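# Index a turntable one hole clockwise and reseat its plunger

## Task

Rotate the turntable forward by exactly one hole, clockwise when viewed from overhead, so that the plunger's pin drops all the way into the new hole. At the end the fixture must stand upright on the deck and neither gripper may be touching it.

## Robot and tools

Robot: two 6-joint arms, left_arm and right_arm, each with a parallel two-finger gripper. Every command row has 14 numbers: six joint angles and then the opening for left_arm, followed by the same seven for right_arm. Both arms must always be filled in, even if only one of them moves. The joint order inside each arm is waist, shoulder, elbow, wrist roll, wrist yaw, wrist pitch. Use only this order.

Joint values are absolute target angles in radians, on the same scale as the Joint positions line. They are not offsets. Stated ranges in row order: waist -2.618 to 3.054, shoulder 0.000 to 3.142, elbow 0.000 to 3.142, wrist roll -2.094 to 2.094, wrist yaw -1.571 to 1.571, wrist pitch -1.571 to 1.571. A real end stop can differ from these by up to 0.059 rad. A call is rejected if a target lies more than 0.059 beyond a limit and also farther out than the joint's current angle. A joint driven to its real end produces the line "joint sent to its limit". The opening runs from -1 (closed) to +1 (fully open). A 0 is a real command, so to leave a gripper as it is, resend its current command.

Frames: the scene frame has its origin at table height, halfway between the nominal arm bases. +z points up, +x points out over the table, and left_arm sits on the +y side. Image left and right do not follow the arm names. Calibrated bases: left_arm at (+0.025, +0.326, +0.031) m with quat_wxyz (+1.000, 0, 0, +0.003); right_arm at (-0.004, -0.268, +0.031) m with quat_wxyz (+1.000, 0, 0, -0.018). In both base frames, up is +z. Each gripper's end_effector_position (metres) and end_effector_quat_wxyz are given in that arm's own base frame and can be off by a few cm. That point lies between the finger pads, about 1 cm short of the tips. The fingers point along the gripper's +z and close along its y.

Tools:
- execute_actions(actions, cameras): actions is a list of actions. Each action is a table of at most 15 rows of 14 numbers, one row per 1/30 s step. If the table is short, its last row is held to fill all 15 steps. An empty list only reports the current state.
- move(target, speed, blend, opening_speed, blocking, cameras): target is either one 14-number row or a list of up to 15 rows, all of them absolute joint targets. Every joint travels in step, so the hands follow curves, and nothing avoids obstacles or the other arm. speed is the peak rad/s of the joint with the longest way to go: 0.01 to 2, default 0.5, given as one number or one per target. blend is in rad and rounds corners inside a list; the default 0 stops at each target. opening_speed is the rate of the gripper command on the -1..1 scale, at least 0.2; a low value closes gently. A later row's gripper values take effect only once everything has stopped at that row. Paths take at least 0.5 s, and past 10 s they stop short. blocking=false returns early; a new move then takes over from the running one. The result adds a "move:" line: done, off_target (settled with a joint more than 0.035 rad away), moving, held or fault, possibly with limits=held, plus the worst joint error for each arm. Being done does not rule out contact.
- wait(seconds 0 to 10, cameras): the arms keep their last commands, and any running move carries on.
- stop(cameras): brakes a running move. Fast moves need more distance to stop.
- zoom_image(camera, region=[x0,y0,x1,y1] in pixels, at most 504x504): gives a closer look at the latest image from cam_head_left, cam_head_right, cam_left_wrist or cam_right_wrist. All four are 896x504.
- read_manual(section): licence texts only.
- finished_scene(scene): ends the current scene; pass its number. It cannot be undone.

Result lines: Joint positions and Joint velocities give one block per arm in joint order (rad, rad/s), ending with the pad gap (m; 0.094 when fully open). "within noise" means the arm is at rest. Joint targets shows what each joint is being driven toward right now; to keep a joint still, send that value again. Tool commands shows the current gripper commands. grip_measured reads the opening on the command scale; with nothing held it can read up to about 1.6 mm wide. Clamped on a hard part, it reads narrower than the part. The fingers press at full force (roughly 50 to 64 N per pad) from about 0.05 below the reading at first contact. To release, command well above grip_measured. Joint torques follow joint order, with positive toward larger angles. The first three wrap at ±28 N m, and friction can mask or imitate a load. Step readings list joint angles at some steps of execute_actions calls. "joint command not followed" means the clearance check changed or withheld targets on some steps; it does not keep the two grippers apart.

Motion limits: each step, a joint's target can lead its measured angle by at most 0.202 (waist), 0.258 (shoulder), 0.3 (elbow), 0.573 (wrist pitch) or 0.522 (wrist yaw and roll) rad. If a step would carry a gripper more than 200 mm, that arm's targets are scaled down. Very small turns may not start at all. Faster motion and targets placed deeper past a contact produce harder impacts and pushes.

Avoid: dropping parts, releasing anything while it moves, slamming or striking objects, pressing very hard, letting the two arms hit or squeeze each other, and letting anything leave the table. Motor heat builds from holding loads, stretching an arm out, or pushing toward a pose it cannot reach. A MOTOR HOT line appears at 75 °C. At 90 °C an OVER-TEMPERATURE FAULT folds that arm in and disables it, and at 100 °C it goes limp.

Each tool is called after "Emit:" as name(argument=value, ...) on one line, values as JSON.

## Session

Emit:
execute_actions(actions=[])

Scene clock: 0.00 s.
left_arm: end_effector_position=(+0.3695, +0.0210, +0.1447) grip_measured=+1.000 end_effector_quat_wxyz=(+0.691, -0.046, +0.720, +0.036) | right_arm: end_effector_position=(+0.3642, -0.0543, +0.1341) grip_measured=+1.000 end_effector_quat_wxyz=(+0.671, +0.135, +0.726, -0.062)
Joint names: [waist, shoulder, elbow, wrist roll, wrist yaw, wrist pitch]
Joint positions: left_arm=[-0.002 1.545 0.182 -0.017 -0.116 1.321 0.094] | right_arm=[-0.036 1.532 0.189 0.115 0.24 1.248 0.094]
Joint velocities: within noise
Joint torques (N m): no reading
Heat: left arm: 33 °C; right arm: 32 °C.
Joint targets: left_arm=[-0.002 1.540 0.186 -0.017 -0.116 1.320] | right_arm=[-0.036 1.528 0.192 0.114 0.240 1.243]
Tool commands: left_gripper/opening=+1.0 right_gripper/opening=+1.0

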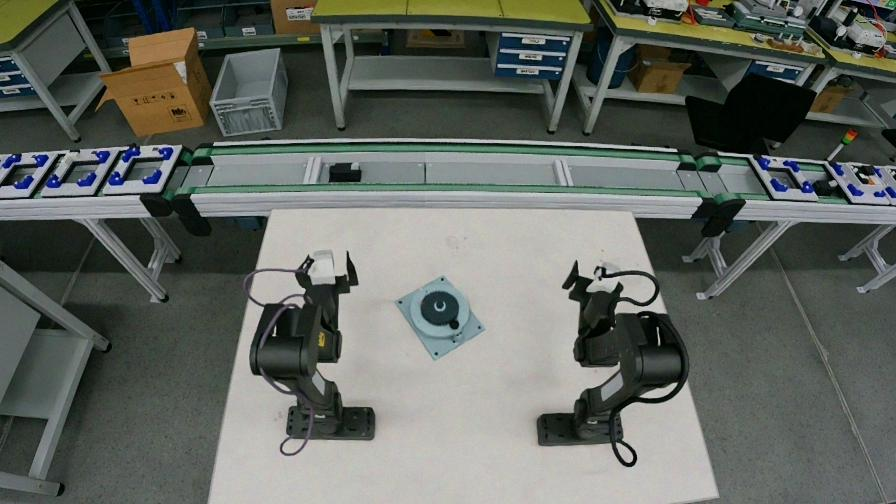

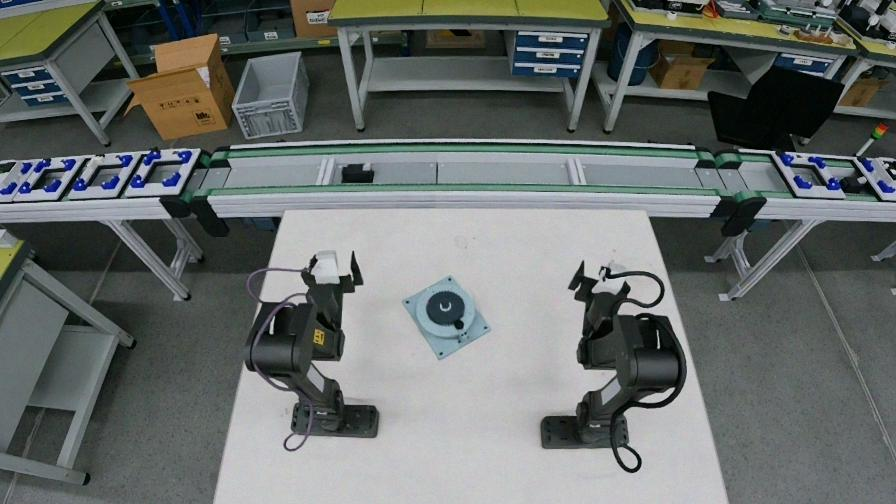

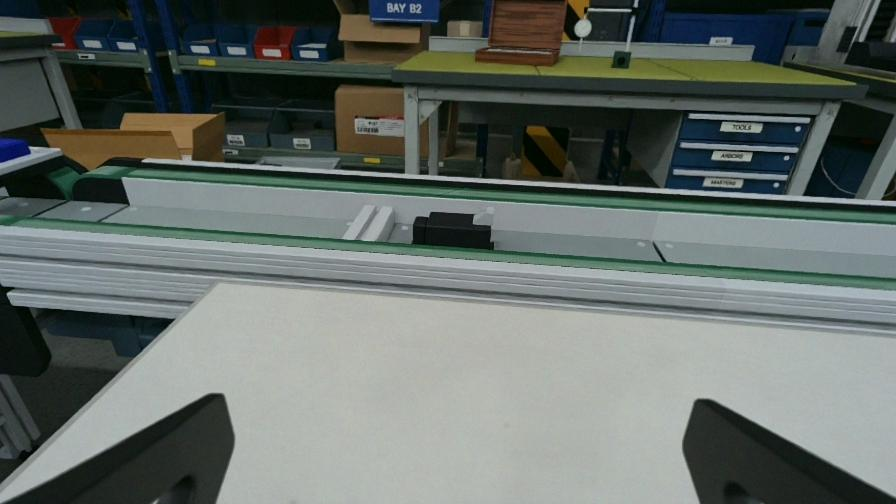

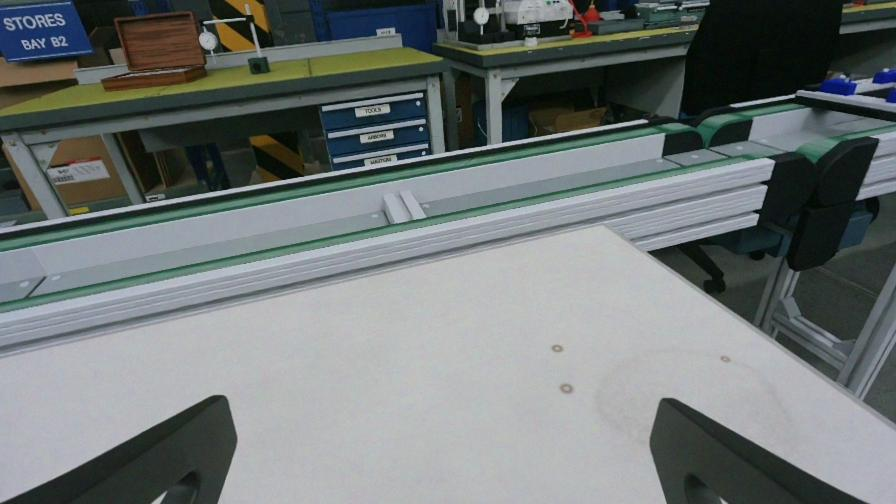

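Emit:
zoom_image(camera="cam_head_left", region=[380, 265, 500, 365])

Emit:
zoom_image(camera="cam_head_right", region=[390, 265, 510, 365])

Scaled by 4.200 from the camera's 896x504 image, which has a finer 1280x720 frame.

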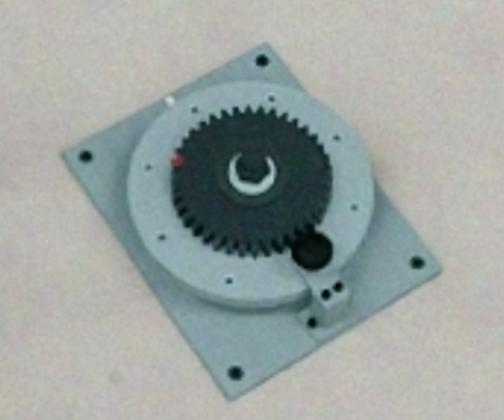

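Scaled by 4.200 from the camera's 896x504 image, which has a finer 1280x720 frame.

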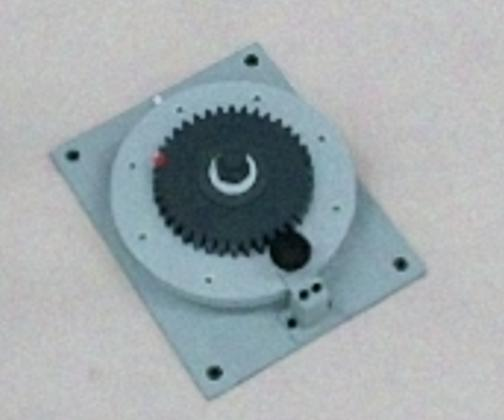

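Emit:
move(target=[-0.795,1.197,1.17,0,0,-0.973,1,-0.036,1.528,0.192,0.114,0.24,1.243,1], speed=0.8, cameras=["cam_left_wrist","cam_head_left"])

Scene clock: 58.37 s.
left_arm: end_effector_position=(+0.2161, -0.2150, +0.1962) grip_measured=+1.000 end_effector_quat_wxyz=(+0.249, +0.365, +0.891, -0.102) | right_arm: end_effector_position=(+0.3642, -0.0543, +0.1341) grip_measured=+1.000 end_effector_quat_wxyz=(+0.671, +0.135, +0.726, -0.062)
Joint names: [waist, shoulder, elbow, wrist roll, wrist yaw, wrist pitch]
Joint positions: left_arm=[-0.79 1.212 1.143 -0.01 -0.006 -0.956 0.094] | right_arm=[-0.036 1.532 0.189 0.115 0.24 1.248 0.094]
Joint velocities: within noise
Joint torques (N m): left_arm=[-0.46 -5.01 7.72 0.13 0.06 1.26] | right_arm=[-0.12 -4.57 6.06 0 -0.01 1.71]
Heat: left arm: 33 °C; right arm: 34 °C.
Joint targets: left_arm=[-0.795 1.197 1.170 0.000 0.000 -0.973] | right_arm=[-0.036 1.528 0.192 0.114 0.240 1.243]
move: done
Images, in order (width x height): cam_head_left 896x504, cam_left_wrist 896x504.

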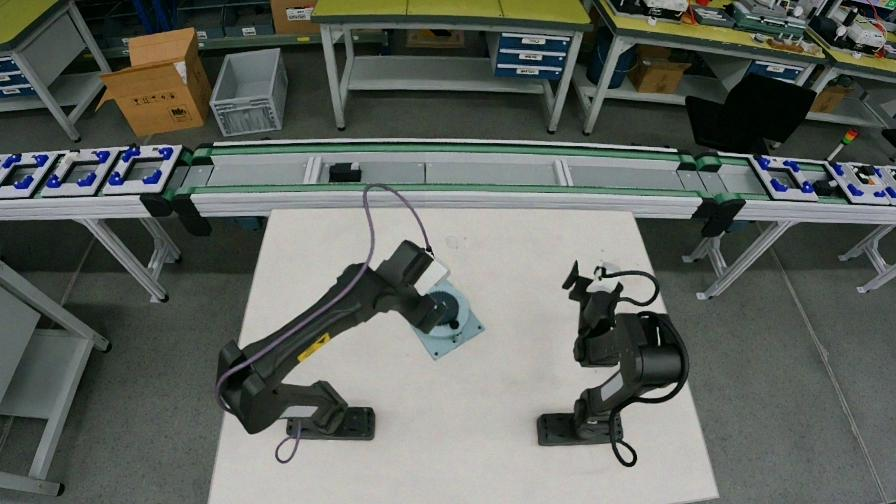

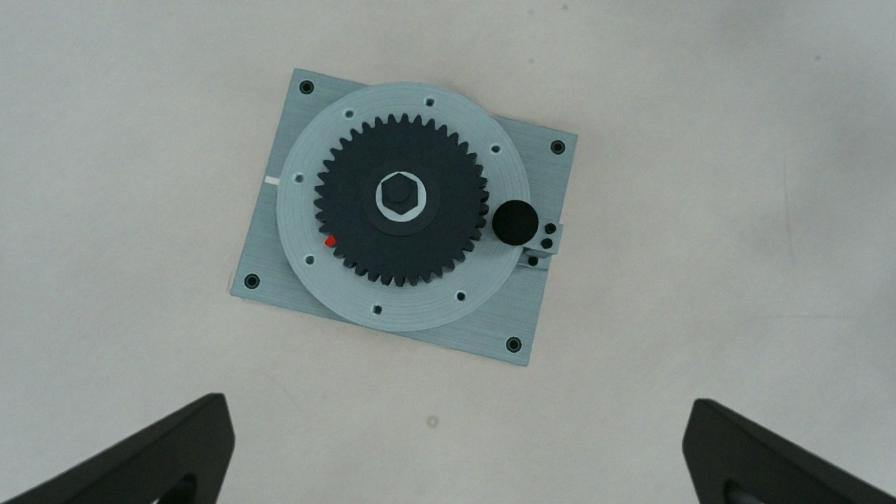

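Emit:
move(target=[-0.2,1.197,1.17,0,0,-0.973,1,0.78,0.825,0.275,0,0,0.25,1], speed=0.8, cameras=["cam_right_wrist","cam_head_left"])

Scene clock: 91.90 s.
left_arm: end_effector_position=(+0.2986, -0.0604, +0.1961) grip_measured=+1.000 end_effector_quat_wxyz=(+0.268, +0.094, +0.959, -0.027) | right_arm: end_effector_position=(+0.2274, +0.2201, +0.1513) grip_measured=+1.000 end_effector_quat_wxyz=(+0.543, -0.298, +0.753, +0.219)
Joint names: [waist, shoulder, elbow, wrist roll, wrist yaw, wrist pitch]
Joint positions: left_arm=[-0.205 1.212 1.143 -0.009 -0.003 -0.956 0.094] | right_arm=[0.772 0.836 0.251 0.01 0.011 0.267 0.094]
Joint velocities: within noise
Joint torques (N m): left_arm=[0.35 -5.01 7.75 0.11 0.02 1.26] | right_arm=[0.69 -1.78 11.33 -0.07 -0.12 1.62]
Heat: left arm: 33 °C; right arm: 34 °C.
Joint targets: left_arm=[-0.200 1.197 1.170 0.000 0.000 -0.973] | right_arm=[0.780 0.825 0.275 0.000 0.000 0.250]
move: done
Images, in order (width x height): cam_head_left 896x504, cam_right_wrist 896x504.

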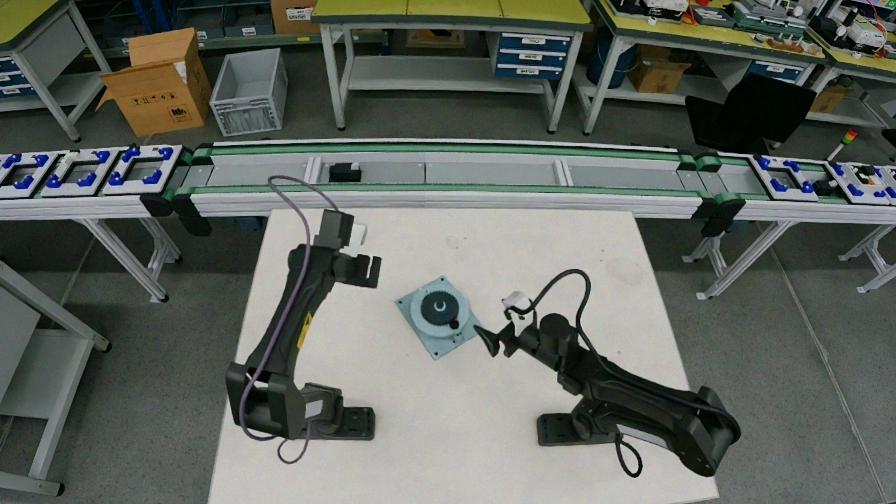

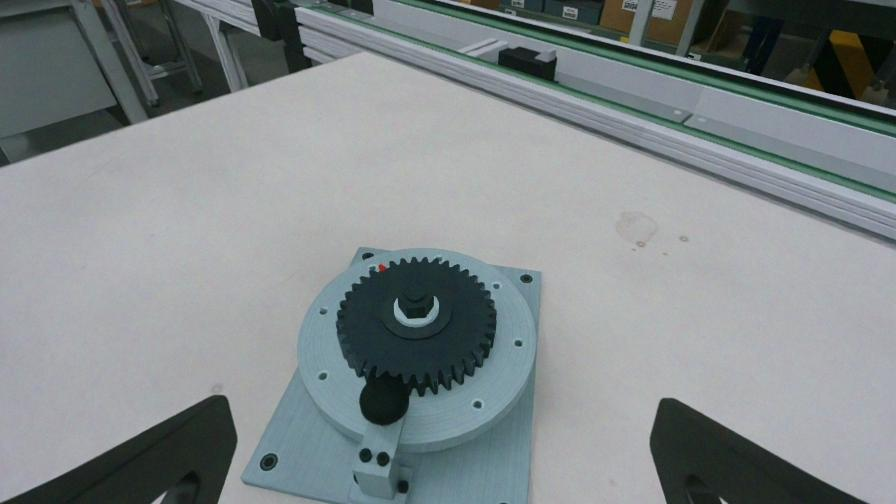

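Emit:
zoom_image(camera="cam_right_wrist", region=[240, 230, 560, 504])

Scaled by 1.575 from the camera's 896x504 image, which has a finer 1280x720 frame.

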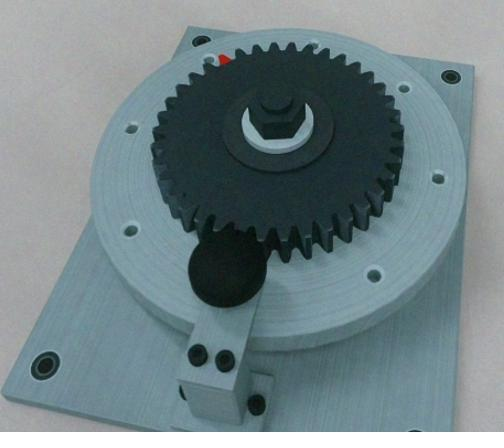

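Emit:
move(target=[-0.2,1.197,1.17,0,0,-0.973,1,0.861,1.294,0.427,0,0,0.167,1], speed=0.6, cameras=["cam_right_wrist","cam_head_left"])

Emit:
zoom_image(camera="cam_right_wrist", region=[200, 110, 700, 504])

Scene clock: 146.37 s.
left_arm: end_effector_position=(+0.2986, -0.0604, +0.1961) grip_measured=+1.000 end_effector_quat_wxyz=(+0.268, +0.094, +0.959, -0.027) | right_arm: end_effector_position=(+0.2223, +0.2536, +0.0596) grip_measured=+1.000 end_effector_quat_wxyz=(+0.383, -0.370, +0.829, +0.172)
Joint names: [waist, shoulder, elbow, wrist roll, wrist yaw, wrist pitch]
Joint positions: left_arm=[-0.205 1.212 1.143 -0.009 -0.003 -0.956 0.094] | right_arm=[0.853 1.288 0.402 0.01 0.009 0.182 0.094]
Joint velocities: within noise
Joint torques (N m): left_arm=[0.4 -5.03 7.71 0.11 0.03 1.25] | right_arm=[0.72 -3.14 10.33 -0.06 -0.11 1.37]
Heat: left arm: 32 °C; right arm: 35 °C.
Joint targets: left_arm=[-0.200 1.197 1.170 0.000 0.000 -0.973] | right_arm=[0.861 1.294 0.427 0.000 0.000 0.167]
move: done
Images, in order (width x height): cam_head_left 896x504, cam_right_wrist 896x504.

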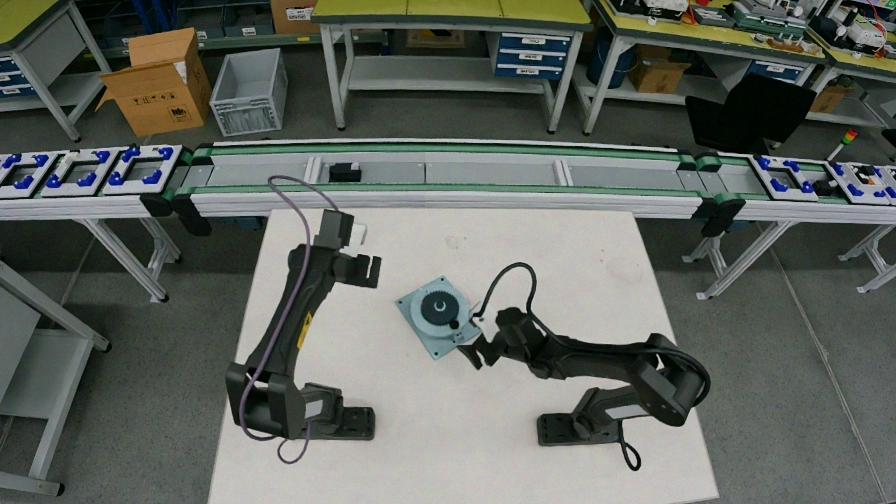

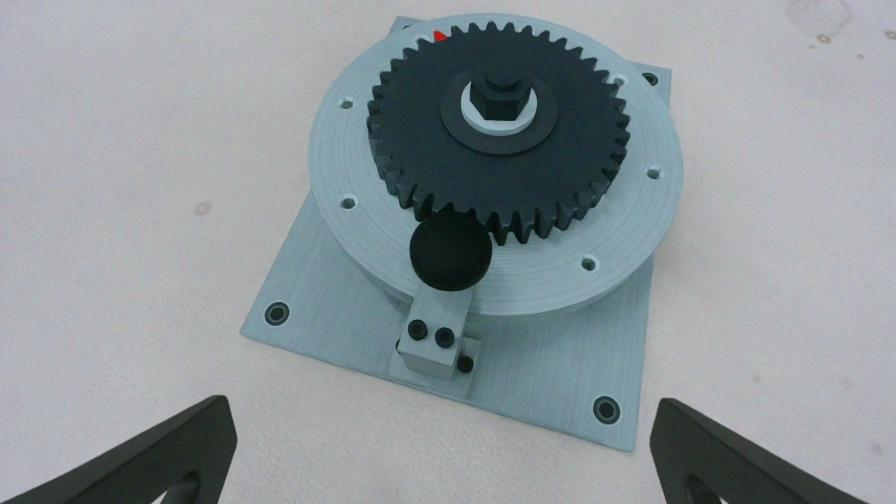

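Scaled by 1.008 from the camera's 896x504 image, which has a finer 1280x720 frame.

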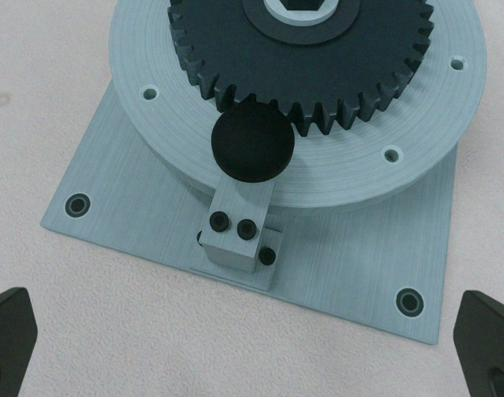

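Emit:
move(target=[-0.2,1.197,1.17,0,0,-0.973,1,0.859,1.493,0.492,0,0,0.301,0.3], speed=0.3, cameras=["cam_right_wrist"])

Scene clock: 191.03 s.
left_arm: end_effector_position=(+0.2986, -0.0604, +0.1961) grip_measured=+1.000 end_effector_quat_wxyz=(+0.268, +0.094, +0.959, -0.027) | right_arm: end_effector_position=(+0.2403, +0.2742, +0.0423) grip_measured=+0.302 end_effector_quat_wxyz=(+0.378, -0.371, +0.831, +0.169)
Joint names: [waist, shoulder, elbow, wrist roll, wrist yaw, wrist pitch]
Joint positions: left_arm=[-0.205 1.212 1.143 -0.009 -0.003 -0.956 0.094] | right_arm=[0.853 1.482 0.47 0.009 0.009 0.294 0.061]
Joint velocities: within noise
Joint torques (N m): left_arm=[0.39 -5.01 7.72 0.12 0.03 1.26] | right_arm=[0.54 -4.12 9.39 -0.08 -0.09 1.57]
Heat: left arm: 32 °C; right arm: 33 °C.
Joint targets: left_arm=[-0.200 1.197 1.170 0.000 0.000 -0.973] | right_arm=[0.859 1.493 0.492 0.000 0.000 0.301]
move: done
Images, in order (width x height): cam_right_wrist 896x504.

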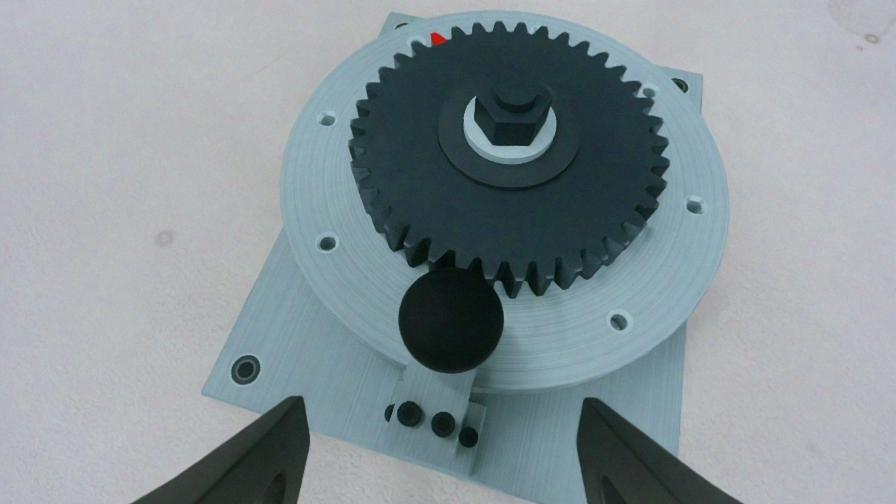

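Emit:
move(target=[-0.2,1.197,1.17,0,0,-0.973,1,0.859,1.635,0.580,0,0,0.355,0.3], speed=0.2, cameras=["cam_right_wrist"])

Scene clock: 204.50 s.
left_arm: end_effector_position=(+0.2986, -0.0604, +0.1961) grip_measured=+1.000 end_effector_quat_wxyz=(+0.268, +0.094, +0.959, -0.027) | right_arm: end_effector_position=(+0.2590, +0.2956, +0.0351) grip_measured=+0.302 end_effector_quat_wxyz=(+0.380, -0.371, +0.830, +0.170)
Joint names: [waist, shoulder, elbow, wrist roll, wrist yaw, wrist pitch]
Joint positions: left_arm=[-0.205 1.212 1.143 -0.009 -0.003 -0.956 0.094] | right_arm=[0.853 1.621 0.56 0.009 0.009 0.348 0.061]
Joint velocities: within noise
Joint torques (N m): left_arm=[0.4 -5.01 7.75 0.11 0.02 1.25] | right_arm=[0.49 -5.04 8.99 -0.08 -0.1 1.56]
Heat: left arm: 32 °C; right arm: 34 °C.
Joint targets: left_arm=[-0.200 1.197 1.170 0.000 0.000 -0.973] | right_arm=[0.859 1.635 0.580 0.000 0.000 0.355]
move: done
Images, in order (width x height): cam_right_wrist 896x504.

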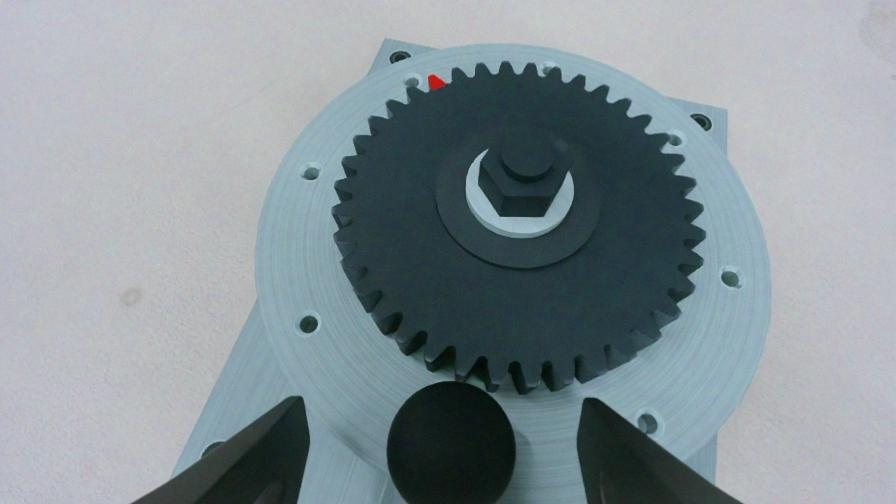

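Emit:
move(target=[-0.2,1.197,1.17,0,0,-0.973,1,0.859,1.635,0.580,0,0,0.355,-0.65], speed=0.2, opening_speed=0.4, cameras=["cam_right_wrist"])

Scene clock: 217.87 s.
left_arm: end_effector_position=(+0.2986, -0.0604, +0.1961) grip_measured=+1.000 end_effector_quat_wxyz=(+0.268, +0.094, +0.959, -0.027) | right_arm: end_effector_position=(+0.2591, +0.2957, +0.0353) grip_measured=-0.495 end_effector_quat_wxyz=(+0.380, -0.371, +0.830, +0.170)
Joint names: [waist, shoulder, elbow, wrist roll, wrist yaw, wrist pitch]
Joint positions: left_arm=[-0.205 1.212 1.143 -0.009 -0.003 -0.956 0.094] | right_arm=[0.853 1.621 0.56 0.009 0.009 0.349 0.024]
Joint velocities: within noise
Joint torques (N m): left_arm=[0.42 -5.03 7.72 0.12 0.03 1.27] | right_arm=[0.53 -5.11 9.03 -0.07 -0.1 1.55]
Heat: left arm: 32 °C; right arm: 34 °C.
Joint targets: left_arm=[-0.200 1.197 1.170 0.000 0.000 -0.973] | right_arm=[0.859 1.635 0.580 0.000 0.000 0.355]
move: done
Images, in order (width x height): cam_right_wrist 896x504.

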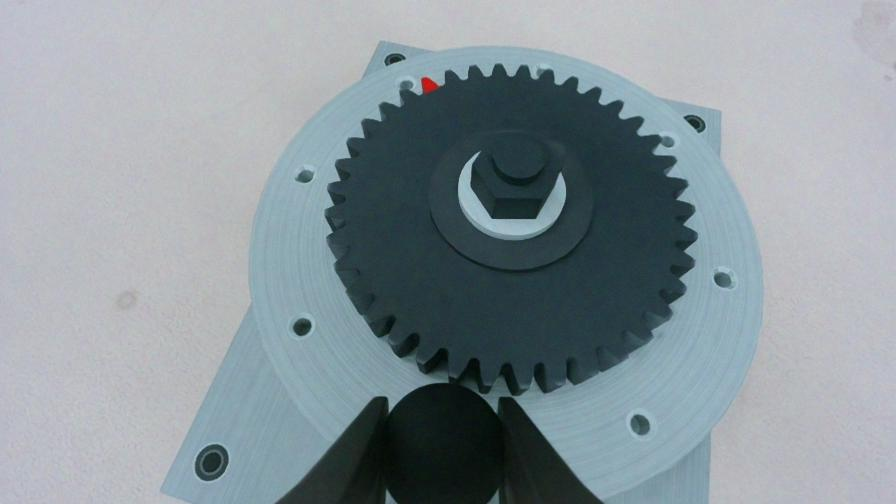

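Emit:
move(target=[[-0.2,1.197,1.17,0,0,-0.973,1,0.859,1.635,0.580,0,0,0.355,0.3],[-0.2,1.197,1.17,0,0,-0.973,1,0.859,1.708,0.425,0,0,0.763,0.3],[-0.2,1.197,1.17,0,0,-0.973,1,0.859,1.912,0.327,0,0,1.245,0.3]], speed=0.3, blend=[0,0.05,0], opening_speed=1.0, cameras=["cam_right_wrist","cam_head_left"])

Emit:
zoom_image(camera="cam_head_left", region=[380, 265, 500, 365])

Scene clock: 329.53 s.
left_arm: end_effector_position=(+0.2985, -0.0604, +0.1961) grip_measured=+1.000 end_effector_quat_wxyz=(+0.268, +0.094, +0.959, -0.027) | right_arm: end_effector_position=(+0.2652, +0.3027, +0.0460) grip_measured=+0.298 end_effector_quat_wxyz=(+0.533, -0.330, +0.741, +0.241)
Joint names: [waist, shoulder, elbow, wrist roll, wrist yaw, wrist pitch]
Joint positions: left_arm=[-0.205 1.212 1.143 -0.009 -0.003 -0.957 0.094] | right_arm=[0.853 1.895 0.334 0.009 0.009 1.239 0.061]
Joint velocities: within noise
Joint torques (N m): left_arm=[0.4 -5.03 7.69 0.12 0.02 1.26] | right_arm=[0.54 -5.19 3.64 -0.07 -0.11 1.79]
Heat: left arm: 32 °C; right arm: 36 °C.
Joint targets: left_arm=[-0.200 1.197 1.170 0.000 0.000 -0.973] | right_arm=[0.859 1.912 0.327 0.000 0.000 1.245]
move: done
Images, in order (width x height): cam_head_left 896x504, cam_right_wrist 896x504.

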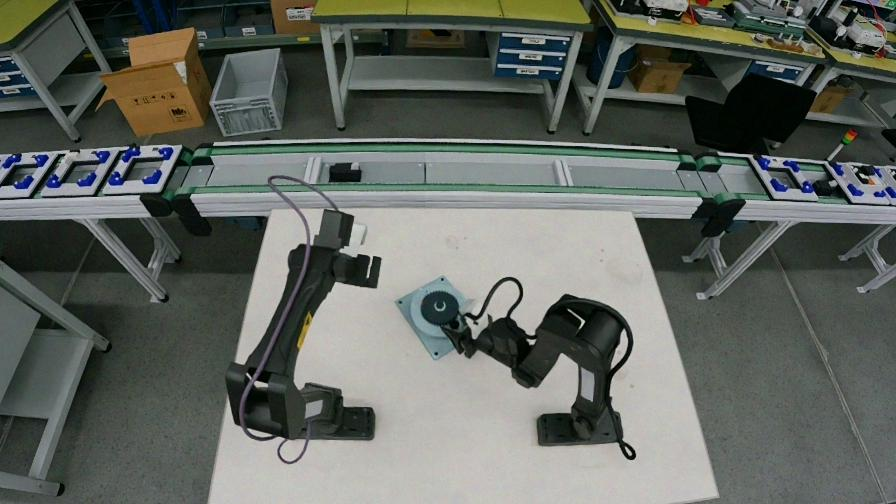

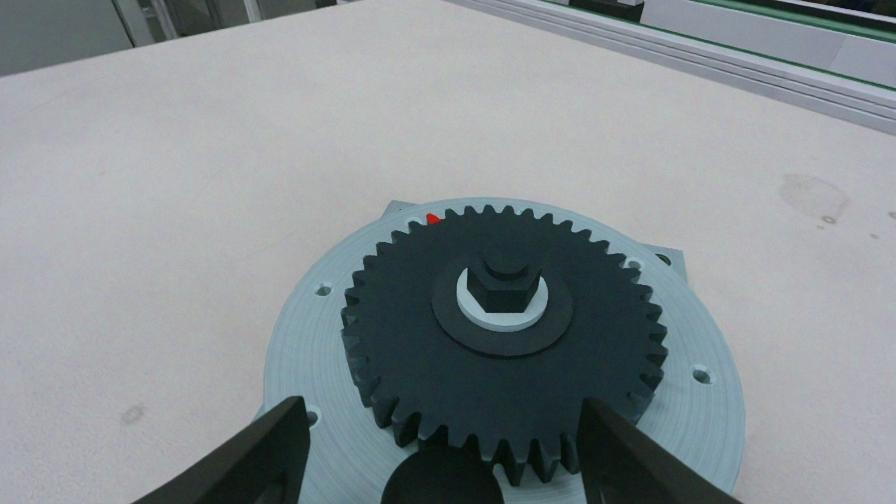

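Scaled by 4.200 from the camera's 896x504 image, which has a finer 1280x720 frame.

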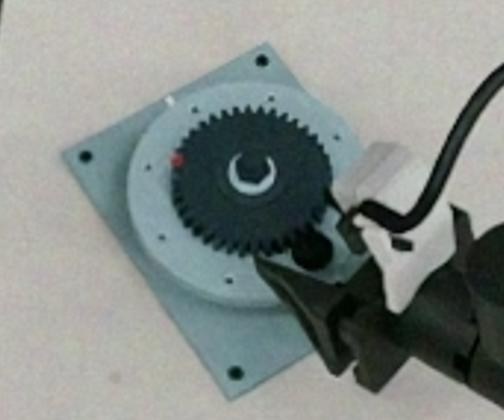

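Emit:
move(target=[-0.2,1.197,1.17,0,0,-0.973,1,0.859,1.985,0.283,0,0,1.362,0.3], speed=0.2, cameras=["cam_right_wrist"])

Scene clock: 337.77 s.
left_arm: end_effector_position=(+0.2985, -0.0604, +0.1961) grip_measured=+1.000 end_effector_quat_wxyz=(+0.268, +0.094, +0.959, -0.027) | right_arm: end_effector_position=(+0.2578, +0.2943, +0.0334) grip_measured=+0.298 end_effector_quat_wxyz=(+0.533, -0.330, +0.741, +0.241)
Joint names: [waist, shoulder, elbow, wrist roll, wrist yaw, wrist pitch]
Joint positions: left_arm=[-0.205 1.212 1.143 -0.009 -0.003 -0.957 0.094] | right_arm=[0.853 1.967 0.289 0.009 0.009 1.356 0.061]
Joint velocities: within noise
Joint torques (N m): left_arm=[0.4 -5.05 7.73 0.11 0.01 1.25] | right_arm=[0.49 -5.14 3.02 -0.06 -0.1 1.79]
Heat: left arm: 32 °C; right arm: 36 °C.
Joint targets: left_arm=[-0.200 1.197 1.170 0.000 0.000 -0.973] | right_arm=[0.859 1.985 0.283 0.000 0.000 1.362]
move: done
Images, in order (width x height): cam_right_wrist 896x504.

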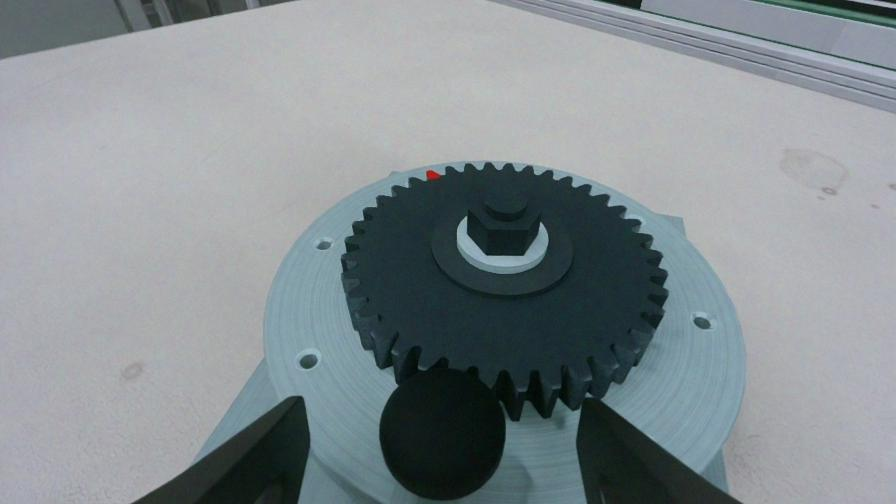

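Emit:
move(target=[-0.762,2.07,1.995,-1.06,0,-1.47,0.2,0.861,1.985,0.283,0,0,1.362,-0.65], speed=0.6, opening_speed=0.4, cameras=["cam_right_wrist","cam_left_wrist","cam_head_left"])

Scene clock: 360.10 s.
left_arm: end_effector_position=(+0.2894, -0.2764, +0.1426) grip_measured=+0.202 end_effector_quat_wxyz=(+0.010, -0.142, +0.990, -0.014) | right_arm: end_effector_position=(+0.2578, +0.2943, +0.0337) grip_measured=-0.497 end_effector_quat_wxyz=(+0.533, -0.330, +0.741, +0.241)
Joint names: [waist, shoulder, elbow, wrist roll, wrist yaw, wrist pitch]
Joint positions: left_arm=[-0.764 2.054 1.968 -1.049 0.001 -1.45 0.056] | right_arm=[0.853 1.967 0.289 0.009 0.009 1.357 0.024]
Joint velocities: within noise
Joint torques (N m): left_arm=[0.16 -9.68 7.06 -0.12 -0.01 0.26] | right_arm=[0.66 -5.14 2.99 -0.06 -0.08 1.79]
Heat: left arm: 32 °C; right arm: 37 °C.
Joint targets: left_arm=[-0.762 2.070 1.995 -1.060 0.000 -1.470] | right_arm=[0.861 1.985 0.283 0.000 0.000 1.362]
move: done
Images, in order (width x height): cam_head_left 896x504, cam_left_wrist 896x504, cam_right_wrist 896x504.

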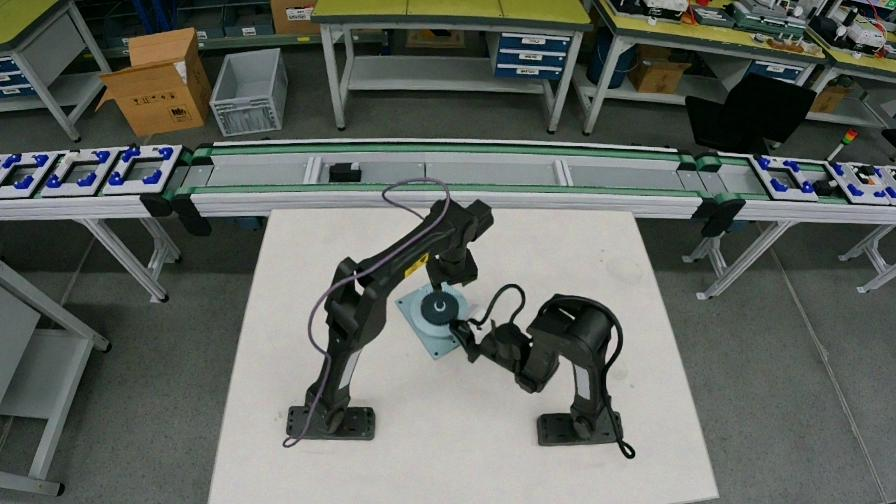

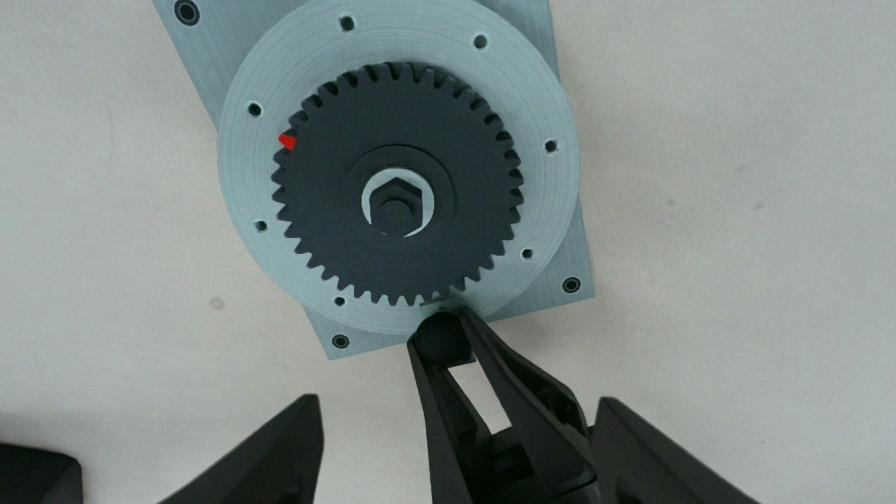

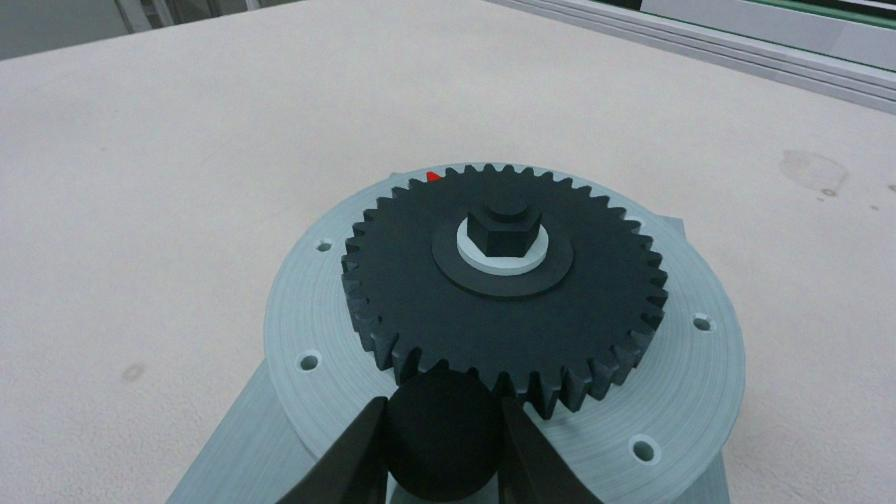

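Emit:
move(target=[-0.706,2.067,1.761,-1.004,0,-1.274,0.2,0.861,1.985,0.283,0,0,1.362,-0.65], speed=0.4, cameras=["cam_left_wrist"])

Scene clock: 383.43 s.
left_arm: end_effector_position=(+0.2992, -0.2569, +0.0935) grip_measured=+0.202 end_effector_quat_wxyz=(-0.001, -0.151, +0.989, +0.000) | right_arm: end_effector_position=(+0.2578, +0.2943, +0.0337) grip_measured=-0.497 end_effector_quat_wxyz=(+0.533, -0.330, +0.741, +0.241)
Joint names: [waist, shoulder, elbow, wrist roll, wrist yaw, wrist pitch]
Joint positions: left_arm=[-0.711 2.054 1.773 -1.015 0.001 -1.29 0.056] | right_arm=[0.853 1.967 0.289 0.009 0.009 1.357 0.024]
Joint velocities: within noise
Joint torques (N m): left_arm=[0.44 -10 4.04 0.14 -0.02 0.56] | right_arm=[0.66 -5.12 3 -0.06 -0.1 1.79]
Heat: left arm: 32 °C; right arm: 37 °C.
Joint targets: left_arm=[-0.706 2.067 1.761 -1.004 0.000 -1.274] | right_arm=[0.861 1.985 0.283 0.000 0.000 1.362]
move: done
Images, in order (width x height): cam_left_wrist 896x504.

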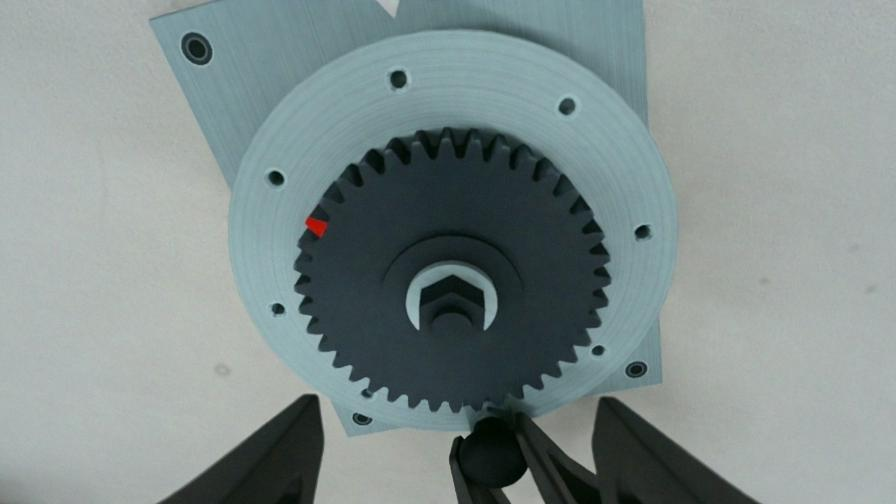

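Emit:
move(target=[-0.710,2.078,1.651,-1.004,0,-1.153,0,0.861,1.985,0.283,0,0,1.362,-0.65], speed=0.2, cameras=["cam_left_wrist"])

Scene clock: 400.03 s.
left_arm: end_effector_position=(+0.2996, -0.2572, +0.0652) grip_measured=+0.002 end_effector_quat_wxyz=(+0.003, -0.151, +0.989, -0.004) | right_arm: end_effector_position=(+0.2578, +0.2943, +0.0337) grip_measured=-0.497 end_effector_quat_wxyz=(+0.533, -0.330, +0.741, +0.241)
Joint names: [waist, shoulder, elbow, wrist roll, wrist yaw, wrist pitch]
Joint positions: left_arm=[-0.711 2.057 1.664 -1.013 0.001 -1.169 0.047] | right_arm=[0.853 1.967 0.289 0.009 0.009 1.357 0.024]
Joint velocities: within noise
Joint torques (N m): left_arm=[0.08 -9.21 3.89 0.12 -0.02 0.62] | right_arm=[0.69 -5.14 2.95 -0.06 -0.11 1.79]
Heat: left arm: 33 °C; right arm: 38 °C.
Joint targets: left_arm=[-0.710 2.078 1.651 -1.004 0.000 -1.153] | right_arm=[0.861 1.985 0.283 0.000 0.000 1.362]
move: done
Images, in order (width x height): cam_left_wrist 896x504.

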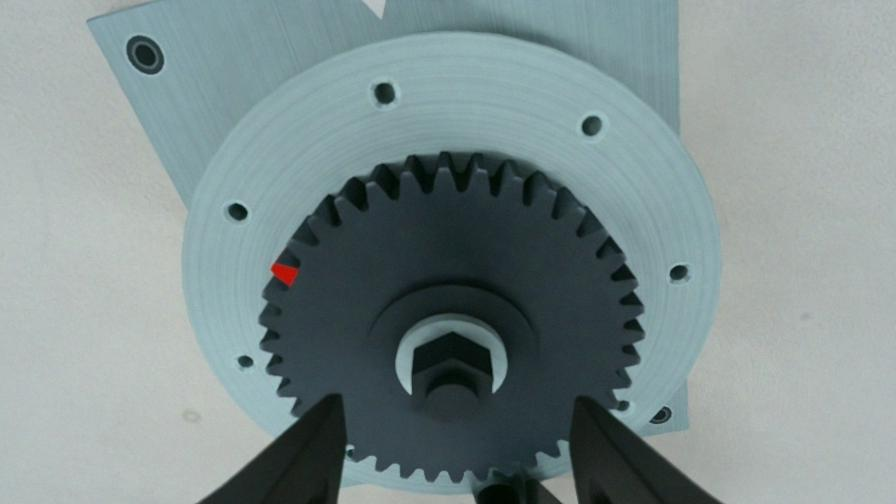

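Emit:
move(target=[-0.710,2.095,1.611,-1.004,0,-1.103,-0.1,0.861,1.985,0.283,0,0,1.362,-0.65], speed=0.2, cameras=["cam_left_wrist","cam_right_wrist"])

Scene clock: 416.07 s.
left_arm: end_effector_position=(+0.2992, -0.2568, +0.0487) grip_measured=-0.098 end_effector_quat_wxyz=(+0.000, -0.151, +0.989, -0.001) | right_arm: end_effector_position=(+0.2578, +0.2943, +0.0337) grip_measured=-0.497 end_effector_quat_wxyz=(+0.533, -0.330, +0.741, +0.241)
Joint names: [waist, shoulder, elbow, wrist roll, wrist yaw, wrist pitch]
Joint positions: left_arm=[-0.711 2.074 1.624 -1.013 0.001 -1.119 0.042] | right_arm=[0.853 1.967 0.289 0.009 0.009 1.357 0.024]
Joint velocities: within noise
Joint torques (N m): left_arm=[0.12 -9.35 3.9 0.12 -0.01 0.59] | right_arm=[0.66 -5.09 3.04 -0.07 -0.11 1.79]
Heat: left arm: 34 °C; right arm: 38 °C.
Joint targets: left_arm=[-0.710 2.095 1.611 -1.004 0.000 -1.103] | right_arm=[0.861 1.985 0.283 0.000 0.000 1.362]
move: done
Images, in order (width x height): cam_left_wrist 896x504, cam_right_wrist 896x504.

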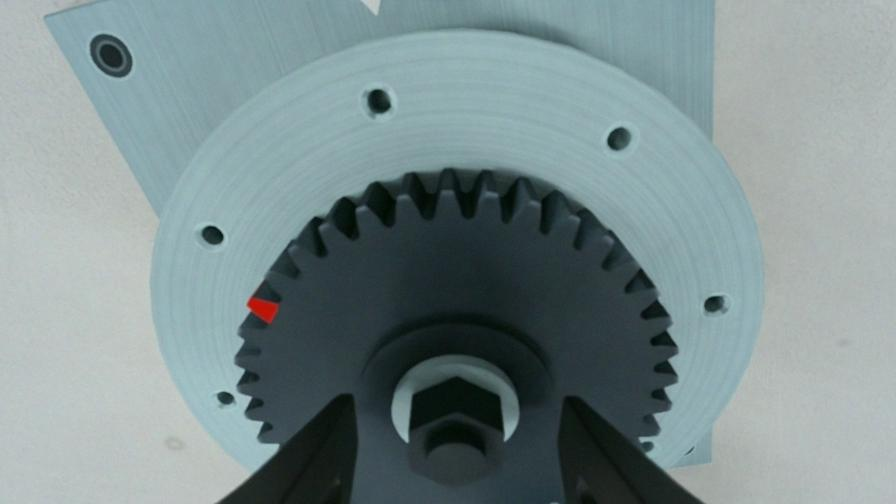

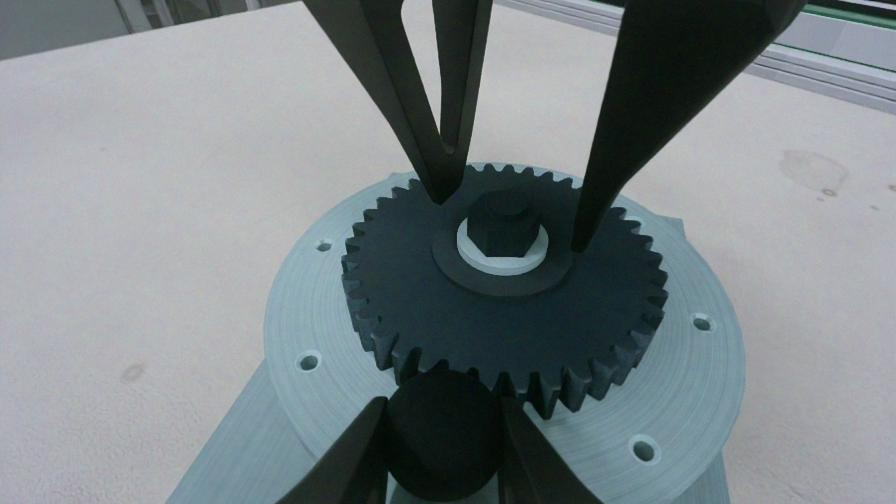

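Emit:
move(target=[[-0.713,2.105,1.590,-1.004,0,-1.073,-0.1,0.861,1.985,0.283,0,0,1.362,-0.65],[-0.713,2.105,1.590,-1.004,0,-1.073,-0.85,0.861,1.985,0.283,0,0,1.362,-0.65]], speed=0.15, opening_speed=0.4, cameras=["cam_left_wrist","cam_right_wrist"])

Scene clock: 431.60 s.
left_arm: end_effector_position=(+0.2994, -0.2566, +0.0404) grip_measured=-0.479 end_effector_quat_wxyz=(+0.000, -0.150, +0.989, +0.000) | right_arm: end_effector_position=(+0.2578, +0.2943, +0.0337) grip_measured=-0.497 end_effector_quat_wxyz=(+0.533, -0.330, +0.741, +0.241)
Joint names: [waist, shoulder, elbow, wrist roll, wrist yaw, wrist pitch]
Joint positions: left_arm=[-0.711 2.083 1.603 -1.013 0 -1.091 0.024] | right_arm=[0.853 1.967 0.289 0.009 0.009 1.357 0.024]
Joint velocities: within noise
Joint torques (N m): left_arm=[-0.14 -9.28 3.75 0.12 -0.02 0.62] | right_arm=[0.69 -5.09 3.02 -0.07 -0.12 1.78]
Heat: left arm: 35 °C; right arm: 38 °C.
Joint targets: left_arm=[-0.713 2.105 1.590 -1.004 0.000 -1.073] | right_arm=[0.861 1.985 0.283 0.000 0.000 1.362]
move: done
Images, in order (width x height): cam_left_wrist 896x504, cam_right_wrist 896x504.

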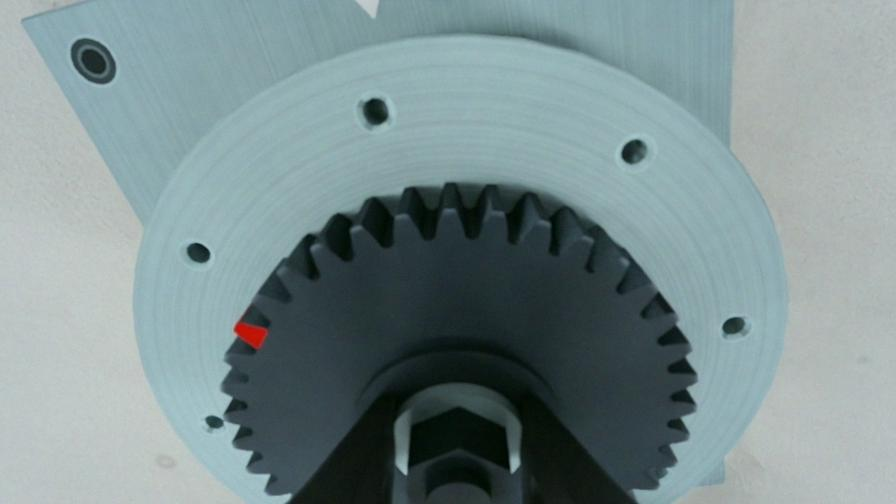

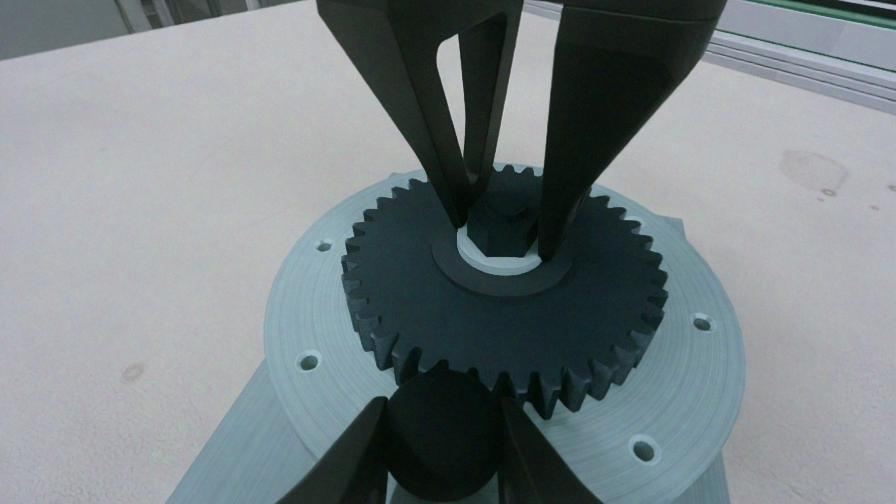

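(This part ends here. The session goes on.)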